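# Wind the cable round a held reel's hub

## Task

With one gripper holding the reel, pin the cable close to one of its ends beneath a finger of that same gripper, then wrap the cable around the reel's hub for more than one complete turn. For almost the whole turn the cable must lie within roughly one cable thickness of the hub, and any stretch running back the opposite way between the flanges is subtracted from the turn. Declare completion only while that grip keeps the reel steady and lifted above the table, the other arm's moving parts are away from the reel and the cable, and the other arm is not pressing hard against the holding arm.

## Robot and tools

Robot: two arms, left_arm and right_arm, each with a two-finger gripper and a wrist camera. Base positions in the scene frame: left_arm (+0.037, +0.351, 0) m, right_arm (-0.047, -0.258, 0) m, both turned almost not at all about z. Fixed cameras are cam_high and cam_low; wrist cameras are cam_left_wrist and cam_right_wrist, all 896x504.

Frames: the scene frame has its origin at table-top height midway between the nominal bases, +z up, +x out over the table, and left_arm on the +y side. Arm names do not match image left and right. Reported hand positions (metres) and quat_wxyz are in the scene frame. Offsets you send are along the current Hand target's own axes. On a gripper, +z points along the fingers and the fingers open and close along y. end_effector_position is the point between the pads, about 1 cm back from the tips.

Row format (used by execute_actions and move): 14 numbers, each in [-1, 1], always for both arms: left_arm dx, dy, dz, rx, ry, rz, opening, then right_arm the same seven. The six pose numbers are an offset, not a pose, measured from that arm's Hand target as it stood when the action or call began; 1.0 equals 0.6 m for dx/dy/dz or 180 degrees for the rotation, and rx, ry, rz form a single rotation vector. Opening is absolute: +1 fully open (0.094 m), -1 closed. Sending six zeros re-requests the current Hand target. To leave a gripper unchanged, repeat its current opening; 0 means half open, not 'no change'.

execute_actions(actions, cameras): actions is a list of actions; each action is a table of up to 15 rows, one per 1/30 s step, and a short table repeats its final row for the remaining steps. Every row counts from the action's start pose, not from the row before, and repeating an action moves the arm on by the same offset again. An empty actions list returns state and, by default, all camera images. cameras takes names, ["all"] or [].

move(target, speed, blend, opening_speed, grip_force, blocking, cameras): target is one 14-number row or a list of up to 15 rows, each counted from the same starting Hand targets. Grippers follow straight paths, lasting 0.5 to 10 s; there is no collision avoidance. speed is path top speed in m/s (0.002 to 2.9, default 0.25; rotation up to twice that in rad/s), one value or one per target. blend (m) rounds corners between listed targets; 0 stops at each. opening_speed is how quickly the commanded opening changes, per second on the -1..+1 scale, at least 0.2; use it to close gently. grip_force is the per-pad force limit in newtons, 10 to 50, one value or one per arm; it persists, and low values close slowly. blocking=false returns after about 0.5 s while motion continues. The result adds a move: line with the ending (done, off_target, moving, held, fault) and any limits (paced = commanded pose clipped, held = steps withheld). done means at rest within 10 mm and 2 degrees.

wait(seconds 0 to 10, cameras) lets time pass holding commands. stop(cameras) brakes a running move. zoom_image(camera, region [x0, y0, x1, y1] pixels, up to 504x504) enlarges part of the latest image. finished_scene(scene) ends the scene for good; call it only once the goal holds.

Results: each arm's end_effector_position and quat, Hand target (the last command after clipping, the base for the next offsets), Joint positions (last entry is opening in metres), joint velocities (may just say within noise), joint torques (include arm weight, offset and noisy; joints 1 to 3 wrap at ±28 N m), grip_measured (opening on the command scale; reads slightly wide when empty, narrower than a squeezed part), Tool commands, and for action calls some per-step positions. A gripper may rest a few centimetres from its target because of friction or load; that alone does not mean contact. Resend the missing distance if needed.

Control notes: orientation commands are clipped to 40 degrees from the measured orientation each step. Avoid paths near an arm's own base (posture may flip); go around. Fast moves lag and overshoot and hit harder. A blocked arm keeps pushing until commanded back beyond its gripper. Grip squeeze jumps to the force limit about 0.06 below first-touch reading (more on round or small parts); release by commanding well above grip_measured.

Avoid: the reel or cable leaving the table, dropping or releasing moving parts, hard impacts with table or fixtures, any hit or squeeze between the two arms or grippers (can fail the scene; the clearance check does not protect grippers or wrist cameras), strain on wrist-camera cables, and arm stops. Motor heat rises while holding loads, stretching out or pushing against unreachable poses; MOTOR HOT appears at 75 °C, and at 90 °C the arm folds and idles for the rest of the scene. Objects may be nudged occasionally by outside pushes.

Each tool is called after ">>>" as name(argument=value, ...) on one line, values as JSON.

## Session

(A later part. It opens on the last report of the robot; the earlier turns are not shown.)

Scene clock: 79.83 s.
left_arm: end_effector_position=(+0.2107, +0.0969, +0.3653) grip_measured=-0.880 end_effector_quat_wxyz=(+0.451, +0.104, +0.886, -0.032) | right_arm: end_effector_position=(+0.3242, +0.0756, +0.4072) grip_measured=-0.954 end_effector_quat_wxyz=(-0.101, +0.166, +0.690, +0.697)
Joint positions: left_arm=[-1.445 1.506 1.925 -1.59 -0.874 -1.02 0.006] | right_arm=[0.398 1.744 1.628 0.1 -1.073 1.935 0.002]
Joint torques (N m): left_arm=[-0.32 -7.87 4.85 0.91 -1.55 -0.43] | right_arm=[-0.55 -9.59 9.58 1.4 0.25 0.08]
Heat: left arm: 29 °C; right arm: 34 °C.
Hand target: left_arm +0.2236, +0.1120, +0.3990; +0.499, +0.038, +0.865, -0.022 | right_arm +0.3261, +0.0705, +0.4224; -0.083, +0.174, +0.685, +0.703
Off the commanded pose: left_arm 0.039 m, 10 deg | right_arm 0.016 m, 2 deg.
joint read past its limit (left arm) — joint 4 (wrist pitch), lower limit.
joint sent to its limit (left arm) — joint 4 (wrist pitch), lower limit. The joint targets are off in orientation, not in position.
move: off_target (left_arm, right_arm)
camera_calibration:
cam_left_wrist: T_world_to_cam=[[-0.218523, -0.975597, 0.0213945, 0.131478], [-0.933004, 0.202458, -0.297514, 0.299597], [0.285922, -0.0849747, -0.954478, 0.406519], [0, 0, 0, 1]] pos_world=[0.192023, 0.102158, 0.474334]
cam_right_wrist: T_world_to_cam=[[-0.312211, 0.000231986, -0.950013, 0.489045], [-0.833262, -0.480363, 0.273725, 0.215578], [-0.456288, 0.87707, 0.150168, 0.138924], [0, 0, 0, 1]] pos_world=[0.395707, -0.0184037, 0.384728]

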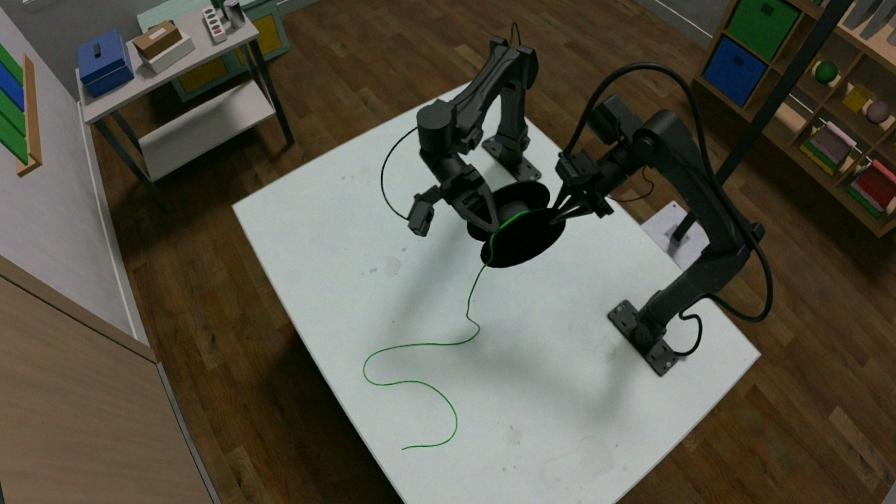

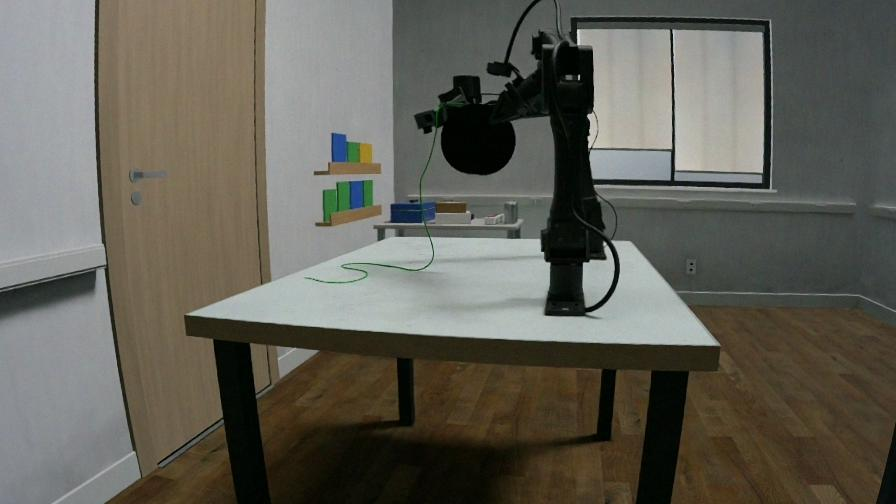

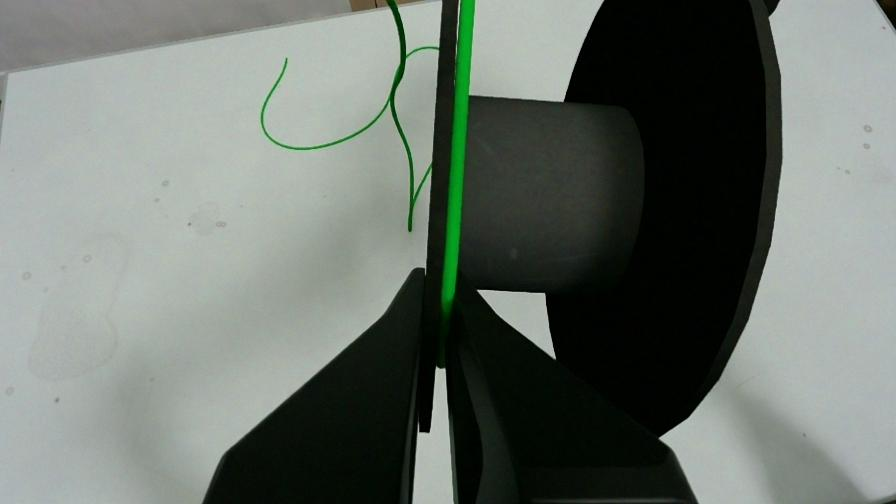

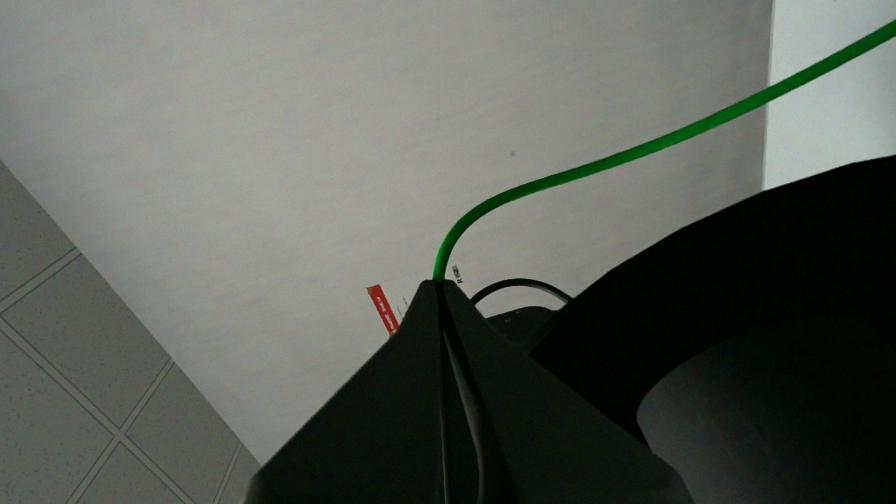

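>>> move(target=[0,0,0,0,0,0,-1,0.0115,-0.002,-0.063,0,0,0,-1], speed=0.08, cameras=["all"])

>>> zoom_image(camera="cam_high", region=[430, 180, 590, 350])

Scene clock: 82.57 s.
left_arm: end_effector_position=(+0.2170, +0.1019, +0.3740) grip_measured=-0.880 end_effector_quat_wxyz=(+0.476, +0.087, +0.875, -0.025) | right_arm: end_effector_position=(+0.3196, +0.0413, +0.4167) grip_measured=-0.954 end_effector_quat_wxyz=(-0.092, +0.174, +0.687, +0.700)
Joint positions: left_arm=[-1.445 1.503 1.925 -1.59 -0.936 -1.039 0.006] | right_arm=[0.323 1.667 1.572 0.086 -1.122 1.942 0.002]
Joint torques (N m): left_arm=[0.08 -7.13 5.14 0.91 -1.01 -0.19] | right_arm=[-1.14 -10.06 6.27 1.48 -0.03 0]
Heat: left arm: 29 °C; right arm: 34 °C.
Hand target: left_arm +0.2236, +0.1119, +0.3988; +0.499, +0.038, +0.865, -0.022 | right_arm +0.3142, +0.0340, +0.4239; -0.083, +0.174, +0.685, +0.703
Off the commanded pose: left_arm 0.028 m, 6 deg | right_arm 0.011 m, 1 deg.
joint read past its limit (left arm) — joint 4 (wrist pitch), lower limit.
joint sent to its limit (left arm) — joint 4 (wrist pitch), lower limit. The joint targets are off in orientation, not in position.
move: off_target (left_arm, right_arm)
camera_calibration:
cam_left_wrist: T_world_to_cam=[[-0.185307, -0.982464, 0.0206484, 0.131216], [-0.92185, 0.166519, -0.349948, 0.327959], [0.340373, -0.0838826, -0.936541, 0.394765], [0, 0, 0, 1]] pos_world=[0.192277, 0.107418, 0.481773]
cam_right_wrist: T_world_to_cam=[[-0.311708, 0.012426, -0.950097, 0.495984], [-0.845751, -0.459359, 0.271467, 0.196745], [-0.433062, 0.888164, 0.153695, 0.156181], [0, 0, 0, 1]] pos_world=[0.388635, -0.0545009, 0.393818]

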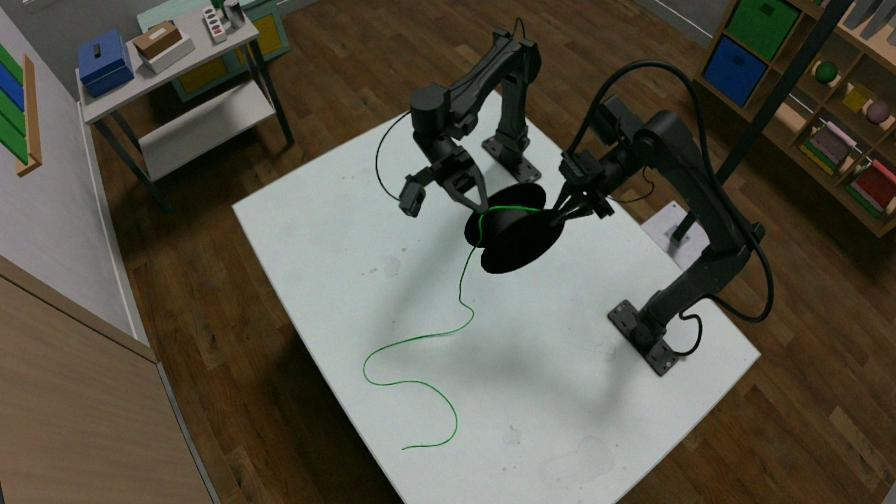

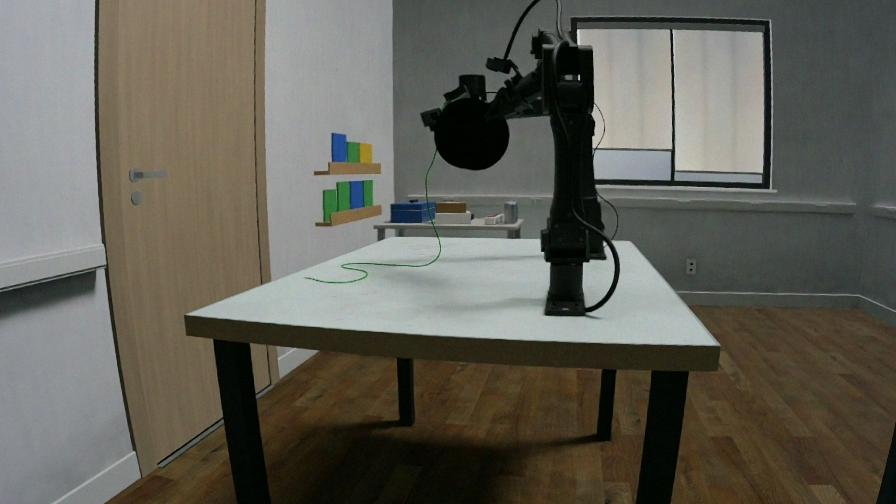

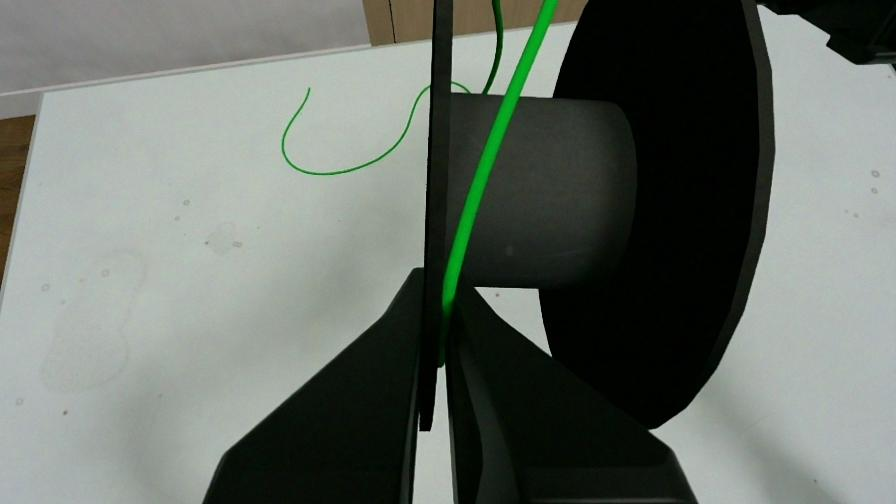

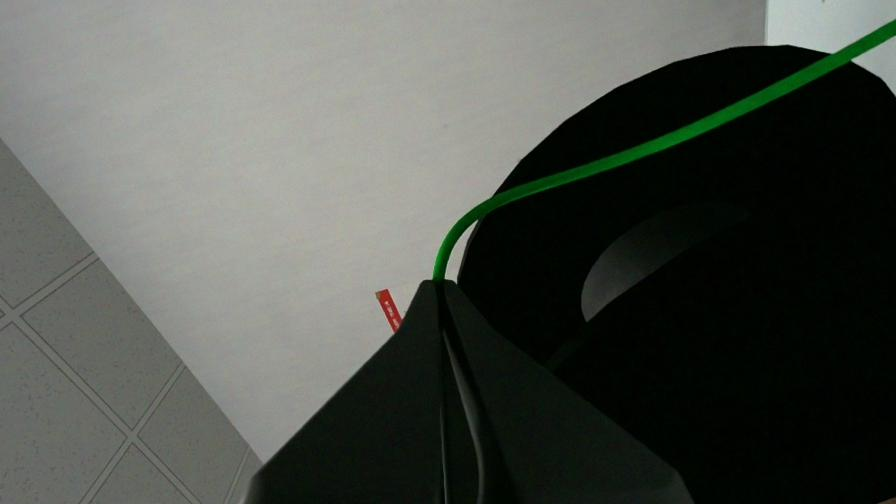

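Scaled by 2.965 from the camera's 896x504 image, which has a finer 1280x720 frame.

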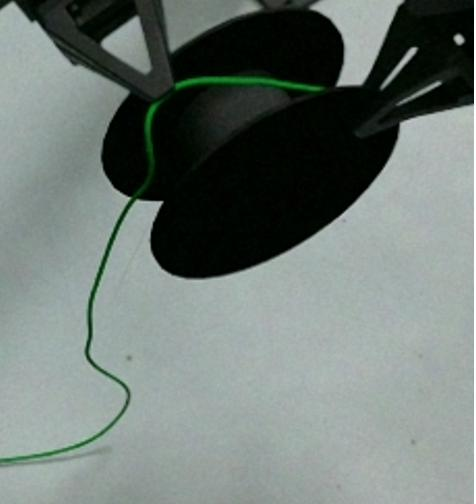

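>>> move(target=[[0,0,0,0,0,0,-1,0,0,0.028,0,0,0,-1],[0,0,0,0,0,0,-1,0,0,0.028,0,0,0,-0.5],[0,0,0,0,0,0,-1,0,0.01,-0.25,0,0,0,-0.5]], speed=[0.06,0.06,0.12], opening_speed=1.0, cameras=["all"])

>>> zoom_image(camera="cam_high", region=[430, 160, 590, 330])

Scene clock: 88.27 s.
left_arm: end_effector_position=(+0.2164, +0.1014, +0.3732) grip_measured=-0.880 end_effector_quat_wxyz=(+0.474, +0.087, +0.876, -0.027) | right_arm: end_effector_position=(+0.3071, -0.1150, +0.4240) grip_measured=-0.503 end_effector_quat_wxyz=(-0.088, +0.182, +0.683, +0.702)
Joint positions: left_arm=[-1.445 1.503 1.925 -1.59 -0.93 -1.04 0.006] | right_arm=[-0.12 1.541 1.465 0.08 -1.548 1.96 0.023]
Joint torques (N m): left_arm=[-0.02 -7.2 5.07 0.92 -1.07 -0.21] | right_arm=[-0.2 -8.58 5.71 1.26 -0.11 -0.05]
Heat: left arm: 29 °C; right arm: 34 °C.
Hand target: left_arm +0.2236, +0.1119, +0.3988; +0.499, +0.038, +0.865, -0.021 | right_arm +0.2968, -0.1150, +0.4293; -0.083, +0.174, +0.685, +0.703
Off the commanded pose: left_arm 0.029 m, 7 deg | right_arm 0.012 m, 1 deg.
joint read past its limit (left arm) — joint 4 (wrist pitch), lower limit.
joint sent to its limit (left arm) — joint 4 (wrist pitch), lower limit. The joint targets are off in orientation, not in position.
move: off_target (left_arm, right_arm)
camera_calibration:
cam_left_wrist: T_world_to_cam=[[-0.187063, -0.982079, 0.0229857, 0.130193], [-0.923484, 0.167828, -0.34498, 0.325547], [0.33494, -0.0857601, -0.938328, 0.396282], [0, 0, 0, 1]] pos_world=[0.192261, 0.107209, 0.481157]
cam_right_wrist: T_world_to_cam=[[-0.316704, 0.0221482, -0.948266, 0.502836], [-0.852018, -0.445994, 0.274142, 0.114755], [-0.41685, 0.894762, 0.160119, 0.281532], [0, 0, 0, 1]] pos_world=[0.37438, -0.211861, 0.400284]

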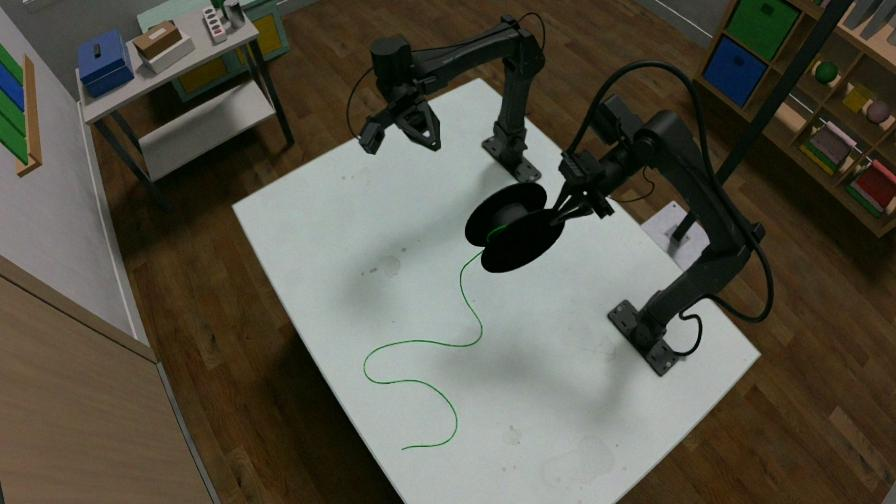

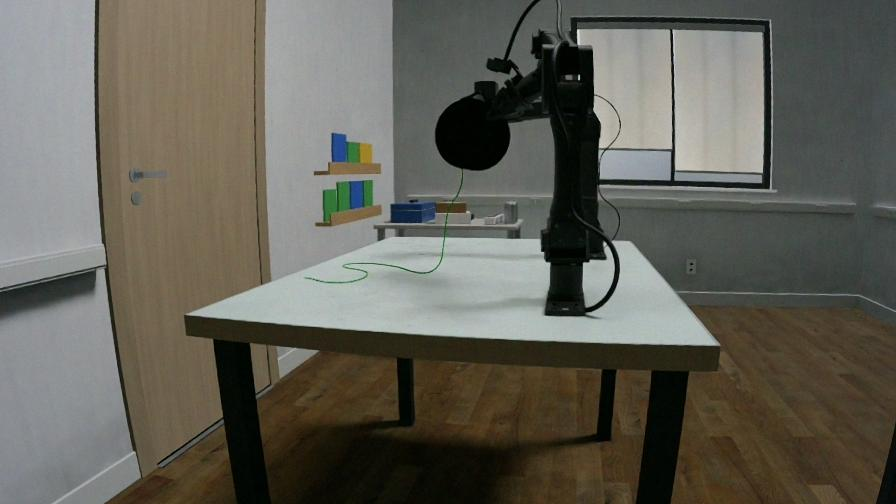

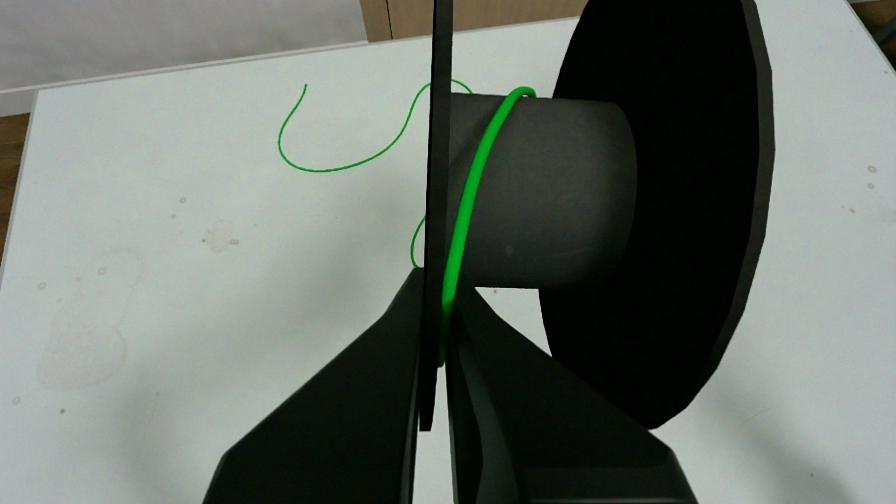

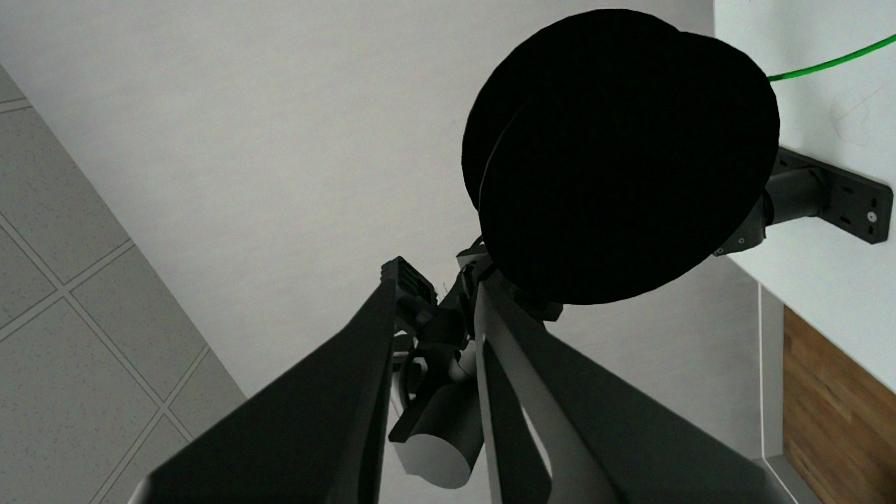

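Scaled by 2.965 from the camera's 896x504 image, which has a finer 1280x720 frame.

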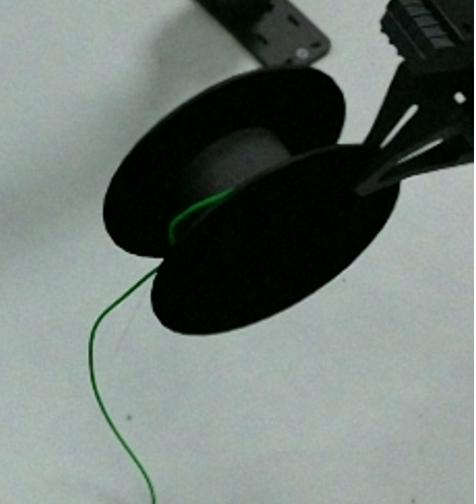

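>>> move(target=[-0.165,0.003,0.0285,0.0508,-0.056,0.0231,-1,0.0947,-0.3565,-0.1042,0.1953,-0.1178,-0.571,0], speed=0.2, cameras=["all"])

>>> zoom_image(camera="cam_high", region=[430, 140, 590, 310])

Scene clock: 96.20 s.
left_arm: end_effector_position=(+0.2828, +0.1031, +0.4394) grip_measured=-0.880 end_effector_quat_wxyz=(+0.531, +0.152, +0.833, -0.036) | right_arm: end_effector_position=(+0.1615, -0.1608, +0.2498) grip_measured=-0.003 end_effector_quat_wxyz=(+0.545, -0.329, +0.728, +0.256)
Joint positions: left_arm=[-1.178 1.474 2.028 -1.228 -0.805 -0.409 0.006] | right_arm=[-0.37 0.629 0.675 -0.751 -1.131 -0.642 0.047]
Joint torques (N m): left_arm=[0.64 -5.68 7.88 1.81 -0.47 -0.09] | right_arm=[-0.81 0.53 5.56 1.52 -0.54 -0.07]
Heat: left arm: 29 °C; right arm: 33 °C.
Hand target: left_arm +0.2878, +0.1081, +0.4760; +0.569, +0.107, +0.812, -0.076 | right_arm +0.1600, -0.1599, +0.2499; +0.552, -0.335, +0.719, +0.257
Off the commanded pose: left_arm 0.037 m, 8 deg | right_arm 0.002 m, 1 deg.
move: off_target (left_arm)
camera_calibration:
cam_left_wrist: T_world_to_cam=[[-0.309557, -0.949838, -0.044519, 0.203674], [-0.835082, 0.293952, -0.465006, 0.424194], [0.454767, -0.106769, -0.884187, 0.380868], [0, 0, 0, 1]] pos_world=[0.244079, 0.109429, 0.543079]
cam_right_wrist: T_world_to_cam=[[0.755765, -0.652758, 0.052207, -0.239059], [-0.473754, -0.600066, -0.644576, 0.161683], [0.45208, 0.462415, -0.762756, 0.310411], [0, 0, 0, 1]] pos_world=[0.11694, -0.202565, 0.353465]

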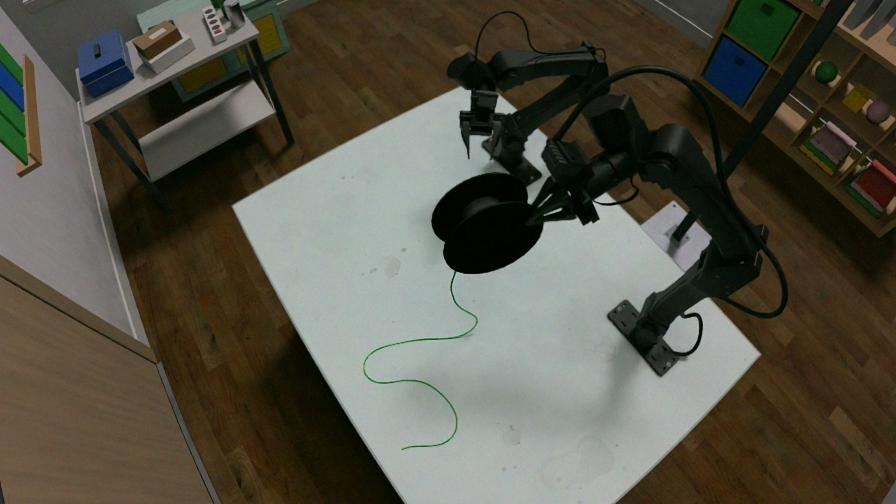

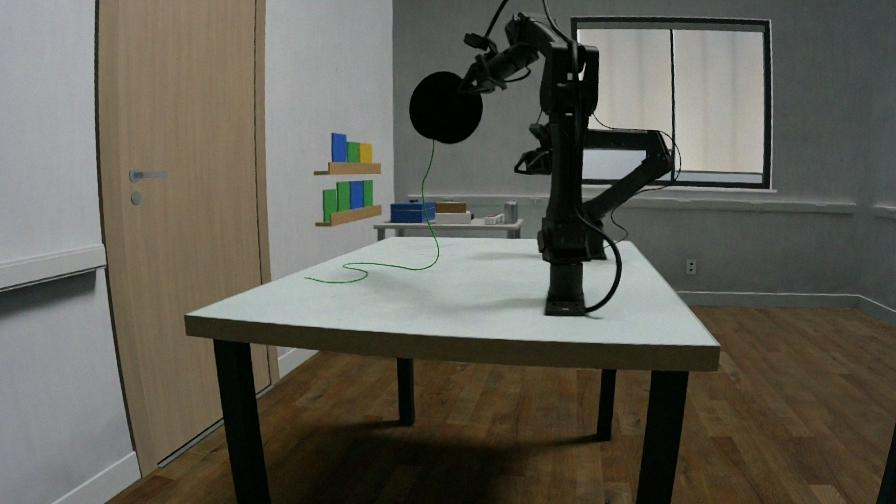

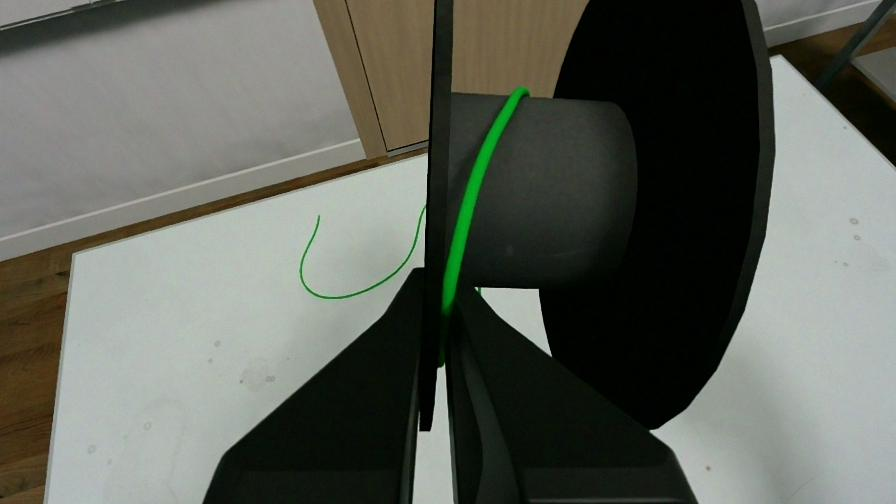

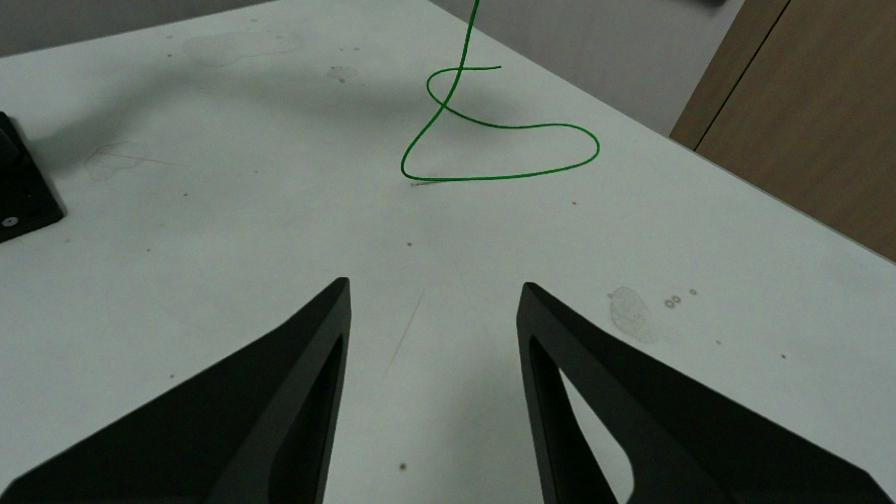

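Scaled by 2.965 from the camera's 896x504 image, which has a finer 1280x720 frame.

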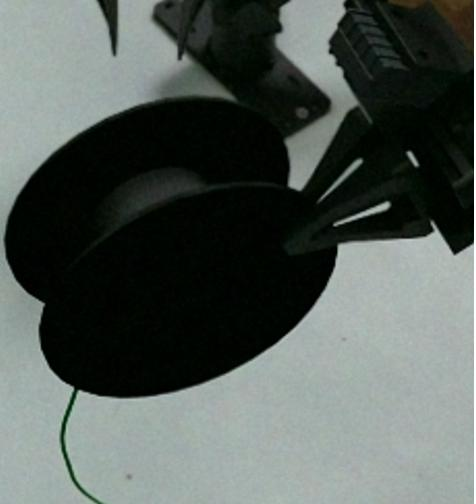

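>>> move(target=[0,0,0,0,0,0,-1,0.1452,-0.0218,0.4448,-0.0907,-0.0399,0.0954,0.2], speed=0.2, cameras=["cam_low","cam_right_wrist"])

Scene clock: 102.43 s.
left_arm: end_effector_position=(+0.2828, +0.1031, +0.4394) grip_measured=-0.880 end_effector_quat_wxyz=(+0.531, +0.152, +0.833, -0.036) | right_arm: end_effector_position=(+0.3180, +0.0071, +0.0957) grip_measured=+0.197 end_effector_quat_wxyz=(+0.493, -0.279, +0.688, +0.454)
Joint positions: left_arm=[-1.178 1.474 2.028 -1.228 -0.805 -0.409 0.006] | right_arm=[0.33 2.025 0.623 1.256 -0.785 0.256 0.056]
Joint torques (N m): left_arm=[0.62 -5.71 7.84 1.82 -0.49 -0.07] | right_arm=[0.69 -5.82 6.09 1.92 -0.06 0.11]
Heat: left arm: 31 °C; right arm: 33 °C.
Hand target: left_arm +0.2878, +0.1081, +0.4761; +0.569, +0.107, +0.812, -0.076 | right_arm +0.3212, +0.0116, +0.0965; +0.498, -0.282, +0.682, +0.455
Off the commanded pose: left_arm 0.037 m, 9 deg | right_arm 0.006 m, 1 deg.
move: off_target (left_arm)
camera_calibration:
cam_right_wrist: T_world_to_cam=[[0.842923, -0.454308, -0.288243, -0.236218], [-0.500596, -0.465881, -0.729629, 0.252924], [0.19719, 0.759315, -0.620127, 0.109697], [0, 0, 0, 1]] pos_world=[0.304096, -0.0727779, 0.184478]
Images, in order (width x height): cam_low 896x504, cam_right_wrist 896x504.

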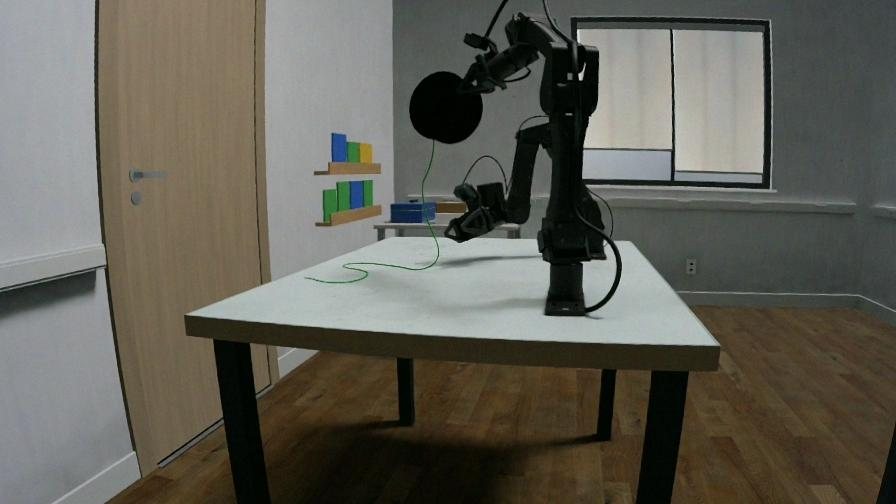

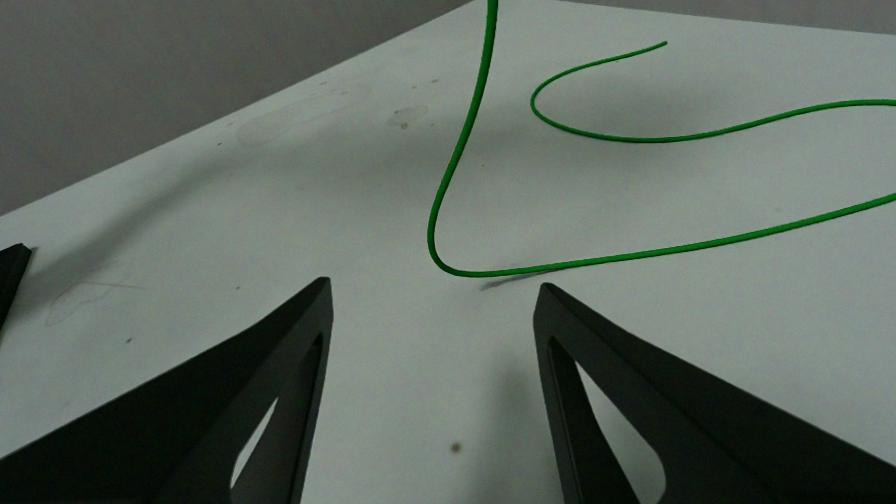

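>>> move(target=[0,0,0,0,0,0,-1,0.0145,0.002,0.1667,0,0,0.09,0.2], speed=0.12, cameras=["cam_low","cam_right_wrist"])

Scene clock: 106.73 s.
left_arm: end_effector_position=(+0.2828, +0.1031, +0.4394) grip_measured=-0.880 end_effector_quat_wxyz=(+0.531, +0.152, +0.833, -0.036) | right_arm: end_effector_position=(+0.3560, +0.0994, +0.0882) grip_measured=+0.197 end_effector_quat_wxyz=(+0.434, -0.186, +0.710, +0.523)
Joint positions: left_arm=[-1.178 1.474 2.028 -1.228 -0.805 -0.409 0.006] | right_arm=[0.525 2.235 0.952 1.191 -0.598 0.57 0.056]
Joint torques (N m): left_arm=[0.61 -5.72 7.83 1.81 -0.48 -0.07] | right_arm=[0.42 -7.92 7.08 1.74 0.04 0]
Heat: left arm: 32 °C; right arm: 33 °C.
Hand target: left_arm +0.2878, +0.1081, +0.4761; +0.569, +0.107, +0.812, -0.076 | right_arm +0.3595, +0.1030, +0.0799; +0.429, -0.184, +0.715, +0.521
Off the commanded pose: left_arm 0.037 m, 9 deg | right_arm 0.010 m, 1 deg.
move: off_target (left_arm)
camera_calibration:
cam_right_wrist: T_world_to_cam=[[0.74202, -0.414253, -0.527068, -0.175574], [-0.665508, -0.360602, -0.653502, 0.351022], [0.0806533, 0.83568, -0.543262, 0.054566], [0, 0, 0, 1]] pos_world=[0.359487, 0.00824728, 0.166498]
Images, in order (width x height): cam_low 896x504, cam_right_wrist 896x504.

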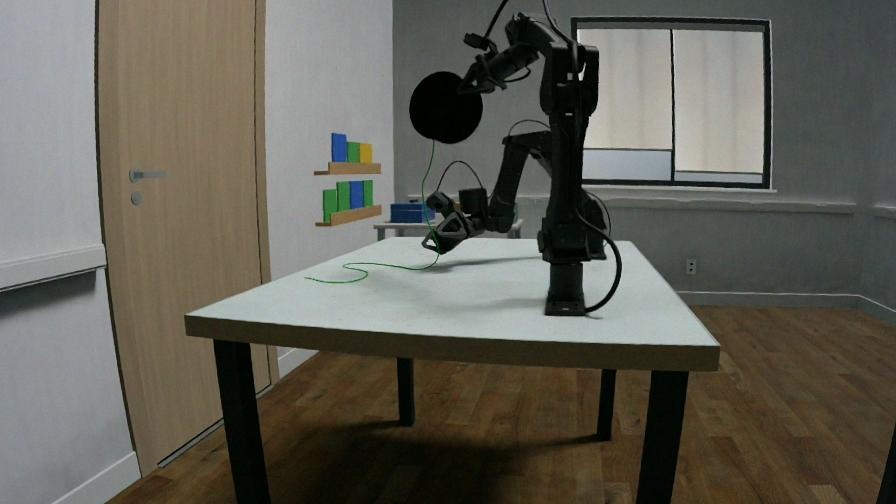

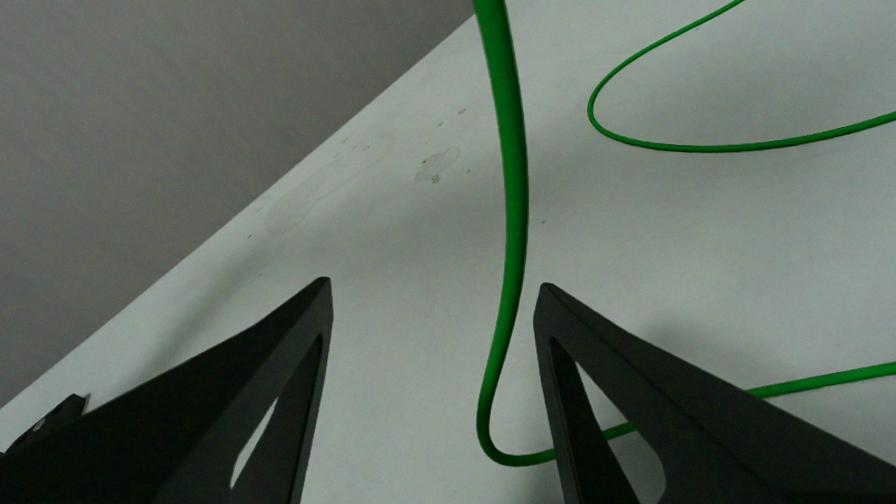

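>>> move(target=[0,0,0,0,0,0,-1,0,-0.012,0,0,0,0,-1], opening_speed=1.0, speed=0.05, cameras=["cam_low","cam_right_wrist","cam_left_wrist"])

Scene clock: 110.03 s.
left_arm: end_effector_position=(+0.2828, +0.1031, +0.4394) grip_measured=-0.880 end_effector_quat_wxyz=(+0.531, +0.152, +0.833, -0.036) | right_arm: end_effector_position=(+0.3585, +0.1010, +0.0828) grip_measured=-0.971 end_effector_quat_wxyz=(+0.432, -0.185, +0.712, +0.523)
Joint positions: left_arm=[-1.178 1.474 2.028 -1.228 -0.805 -0.409 0.006] | right_arm=[0.525 2.256 0.968 1.191 -0.599 0.571 0.001]
Joint torques (N m): left_arm=[0.65 -5.7 7.83 1.82 -0.47 -0.08] | right_arm=[-0.98 -7.99 6.91 1.75 -0.11 -0.03]
Heat: left arm: 33 °C; right arm: 33 °C.
Hand target: left_arm +0.2878, +0.1081, +0.4761; +0.569, +0.107, +0.812, -0.076 | right_arm +0.3646, +0.1002, +0.0757; +0.429, -0.184, +0.715, +0.521
Off the commanded pose: left_arm 0.037 m, 9 deg | right_arm 0.009 m, 1 deg.
move: off_target (left_arm)
camera_calibration:
cam_left_wrist: T_world_to_cam=[[-0.309557, -0.949838, -0.044519, 0.203674], [-0.835082, 0.293952, -0.465006, 0.424194], [0.454767, -0.106769, -0.884187, 0.380868], [0, 0, 0, 1]] pos_world=[0.244079, 0.109429, 0.543079]
cam_right_wrist: T_world_to_cam=[[0.739318, -0.415129, -0.530167, -0.178193], [-0.668931, -0.362675, -0.648844, 0.350798], [0.0770754, 0.834347, -0.545824, 0.0517705], [0, 0, 0, 1]] pos_world=[0.36241, 0.0100579, 0.161398]
Images, in order (width x height): cam_low 896x504, cam_left_wrist 896x504, cam_right_wrist 896x504.

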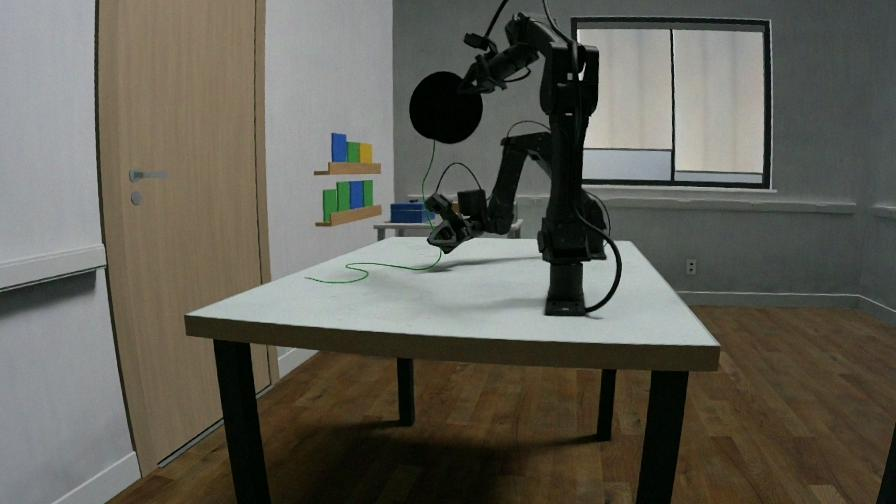

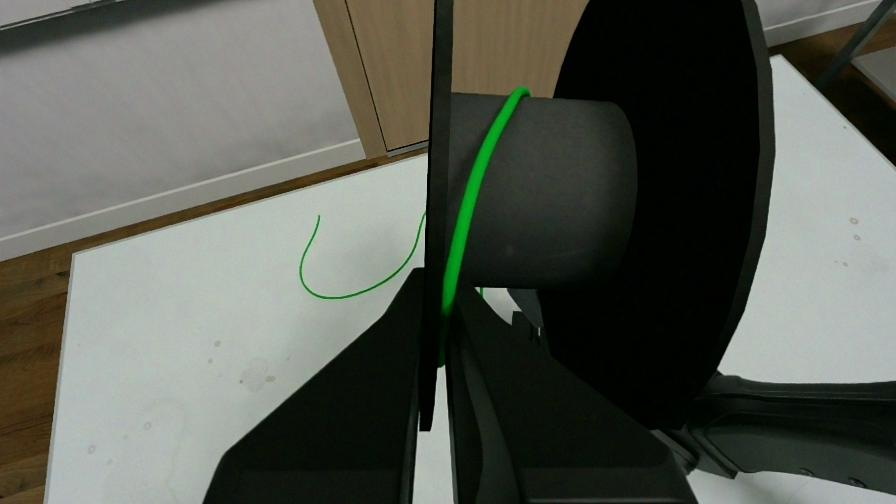

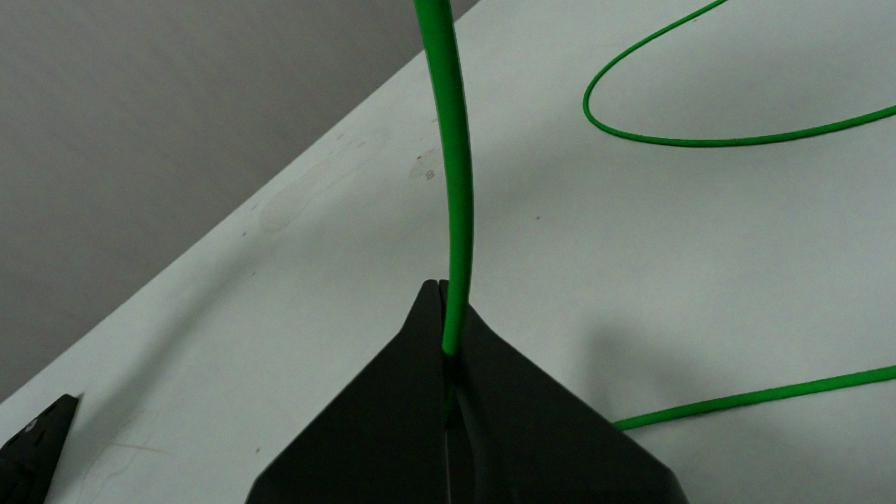

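>>> move(target=[[0,0,0,0,0,0,-1,0,0,0,0,0,0,-0.5],[0,0,0,0,0,0,-1,0,0,-0.02,0,0,0,-0.5],[0,0,0,0,0,0,-1,0,0,-0.02,0,0,0,-1]], opening_speed=1.0, speed=0.05, cameras=["cam_right_wrist"])

Scene clock: 113.00 s.
left_arm: end_effector_position=(+0.2828, +0.1030, +0.4394) grip_measured=-0.880 end_effector_quat_wxyz=(+0.531, +0.153, +0.833, -0.036) | right_arm: end_effector_position=(+0.3607, +0.0928, +0.0794) grip_measured=-0.961 end_effector_quat_wxyz=(+0.429, -0.182, +0.715, +0.522)
Joint positions: left_arm=[-1.178 1.474 2.028 -1.228 -0.804 -0.409 0.006] | right_arm=[0.505 2.256 0.957 1.191 -0.617 0.571 0.002]
Joint torques (N m): left_arm=[0.61 -5.76 7.84 1.81 -0.48 -0.08] | right_arm=[-0.54 -9.8 3.63 1.92 -0.16 -0.04]
Heat: left arm: 33 °C; right arm: 33 °C.
Hand target: left_arm +0.2878, +0.1081, +0.4761; +0.569, +0.107, +0.812, -0.076 | right_arm +0.3596, +0.0893, +0.0768; +0.429, -0.183, +0.715, +0.521
Off the commanded pose: left_arm 0.037 m, 9 deg | right_arm 0.005 m, 0 deg.
move: off_target (left_arm)
camera_calibration:
cam_right_wrist: T_world_to_cam=[[0.73296, -0.418983, -0.535932, -0.182004], [-0.676241, -0.363121, -0.64097, 0.349206], [0.0739473, 0.832224, -0.549486, 0.0582519], [0, 0, 0, 1]] pos_world=[0.365241, 0.00206849, 0.158297]
Images, in order (width x height): cam_right_wrist 896x504.

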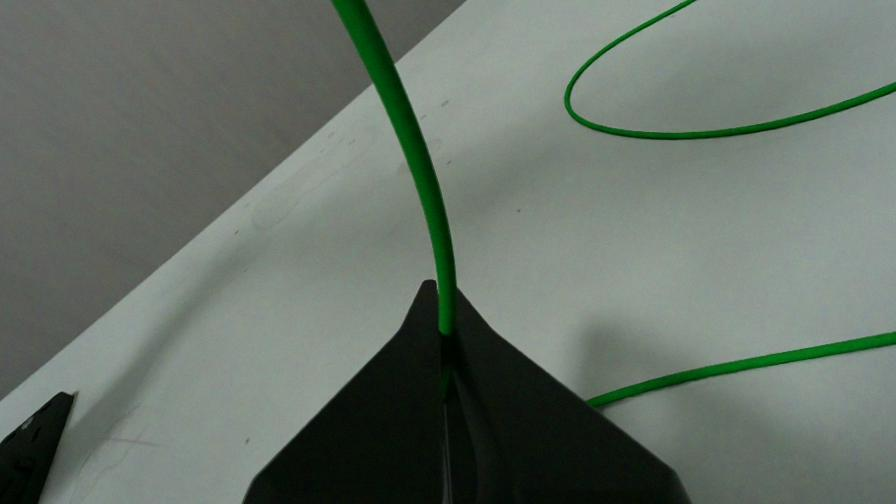

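>>> move(target=[[0,0,0,0,0,0,-1,0,0,0,0,0,0,-0.5],[0,0,0,0,0,0,-1,0,0,-0.0133,0,0,0,-0.5],[0,0,0,0,0,0,-1,0,0,-0.0133,0,0,0,-1]], opening_speed=1.0, speed=0.05, cameras=["cam_right_wrist"])

Scene clock: 116.00 s.
left_arm: end_effector_position=(+0.2828, +0.1030, +0.4394) grip_measured=-0.880 end_effector_quat_wxyz=(+0.531, +0.153, +0.833, -0.036) | right_arm: end_effector_position=(+0.3566, +0.0852, +0.0705) grip_measured=-0.939 end_effector_quat_wxyz=(+0.419, -0.179, +0.723, +0.520)
Joint positions: left_arm=[-1.178 1.474 2.028 -1.228 -0.804 -0.409 0.006] | right_arm=[0.493 2.256 0.928 1.195 -0.629 0.571 0.003]
Joint torques (N m): left_arm=[0.65 -5.75 7.84 1.82 -0.49 -0.07] | right_arm=[-0.54 -10.76 3.52 2.04 -0.15 -0.12]
Heat: left arm: 33 °C; right arm: 33 °C.
Hand target: left_arm +0.2878, +0.1081, +0.4761; +0.569, +0.107, +0.812, -0.076 | right_arm +0.3562, +0.0821, +0.0775; +0.429, -0.183, +0.715, +0.521
Off the commanded pose: left_arm 0.037 m, 9 deg | right_arm 0.008 m, 2 deg.
move: off_target (left_arm)
camera_calibration:
cam_right_wrist: T_world_to_cam=[[0.720405, -0.425063, -0.548031, -0.181039], [-0.690848, -0.37007, -0.621109, 0.342385], [0.0612006, 0.826056, -0.560255, 0.0657847], [0, 0, 0, 1]] pos_world=[0.362931, -0.00458831, 0.1503]
Images, in order (width x height): cam_right_wrist 896x504.

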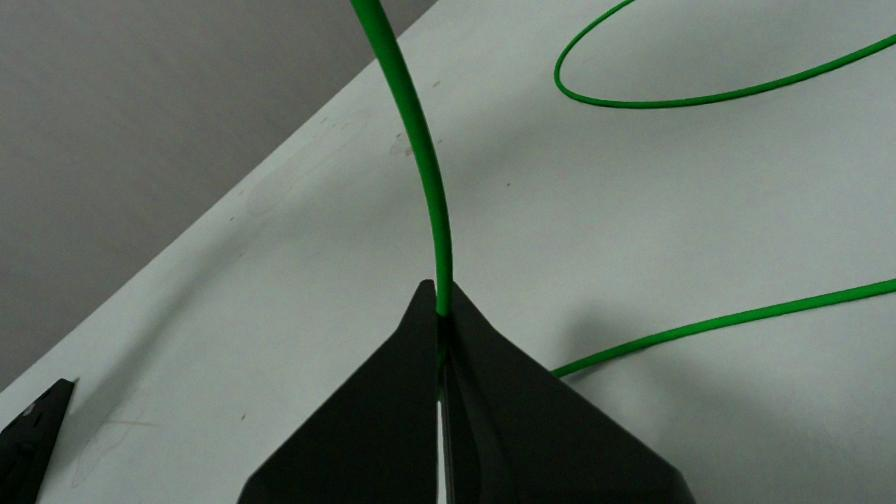

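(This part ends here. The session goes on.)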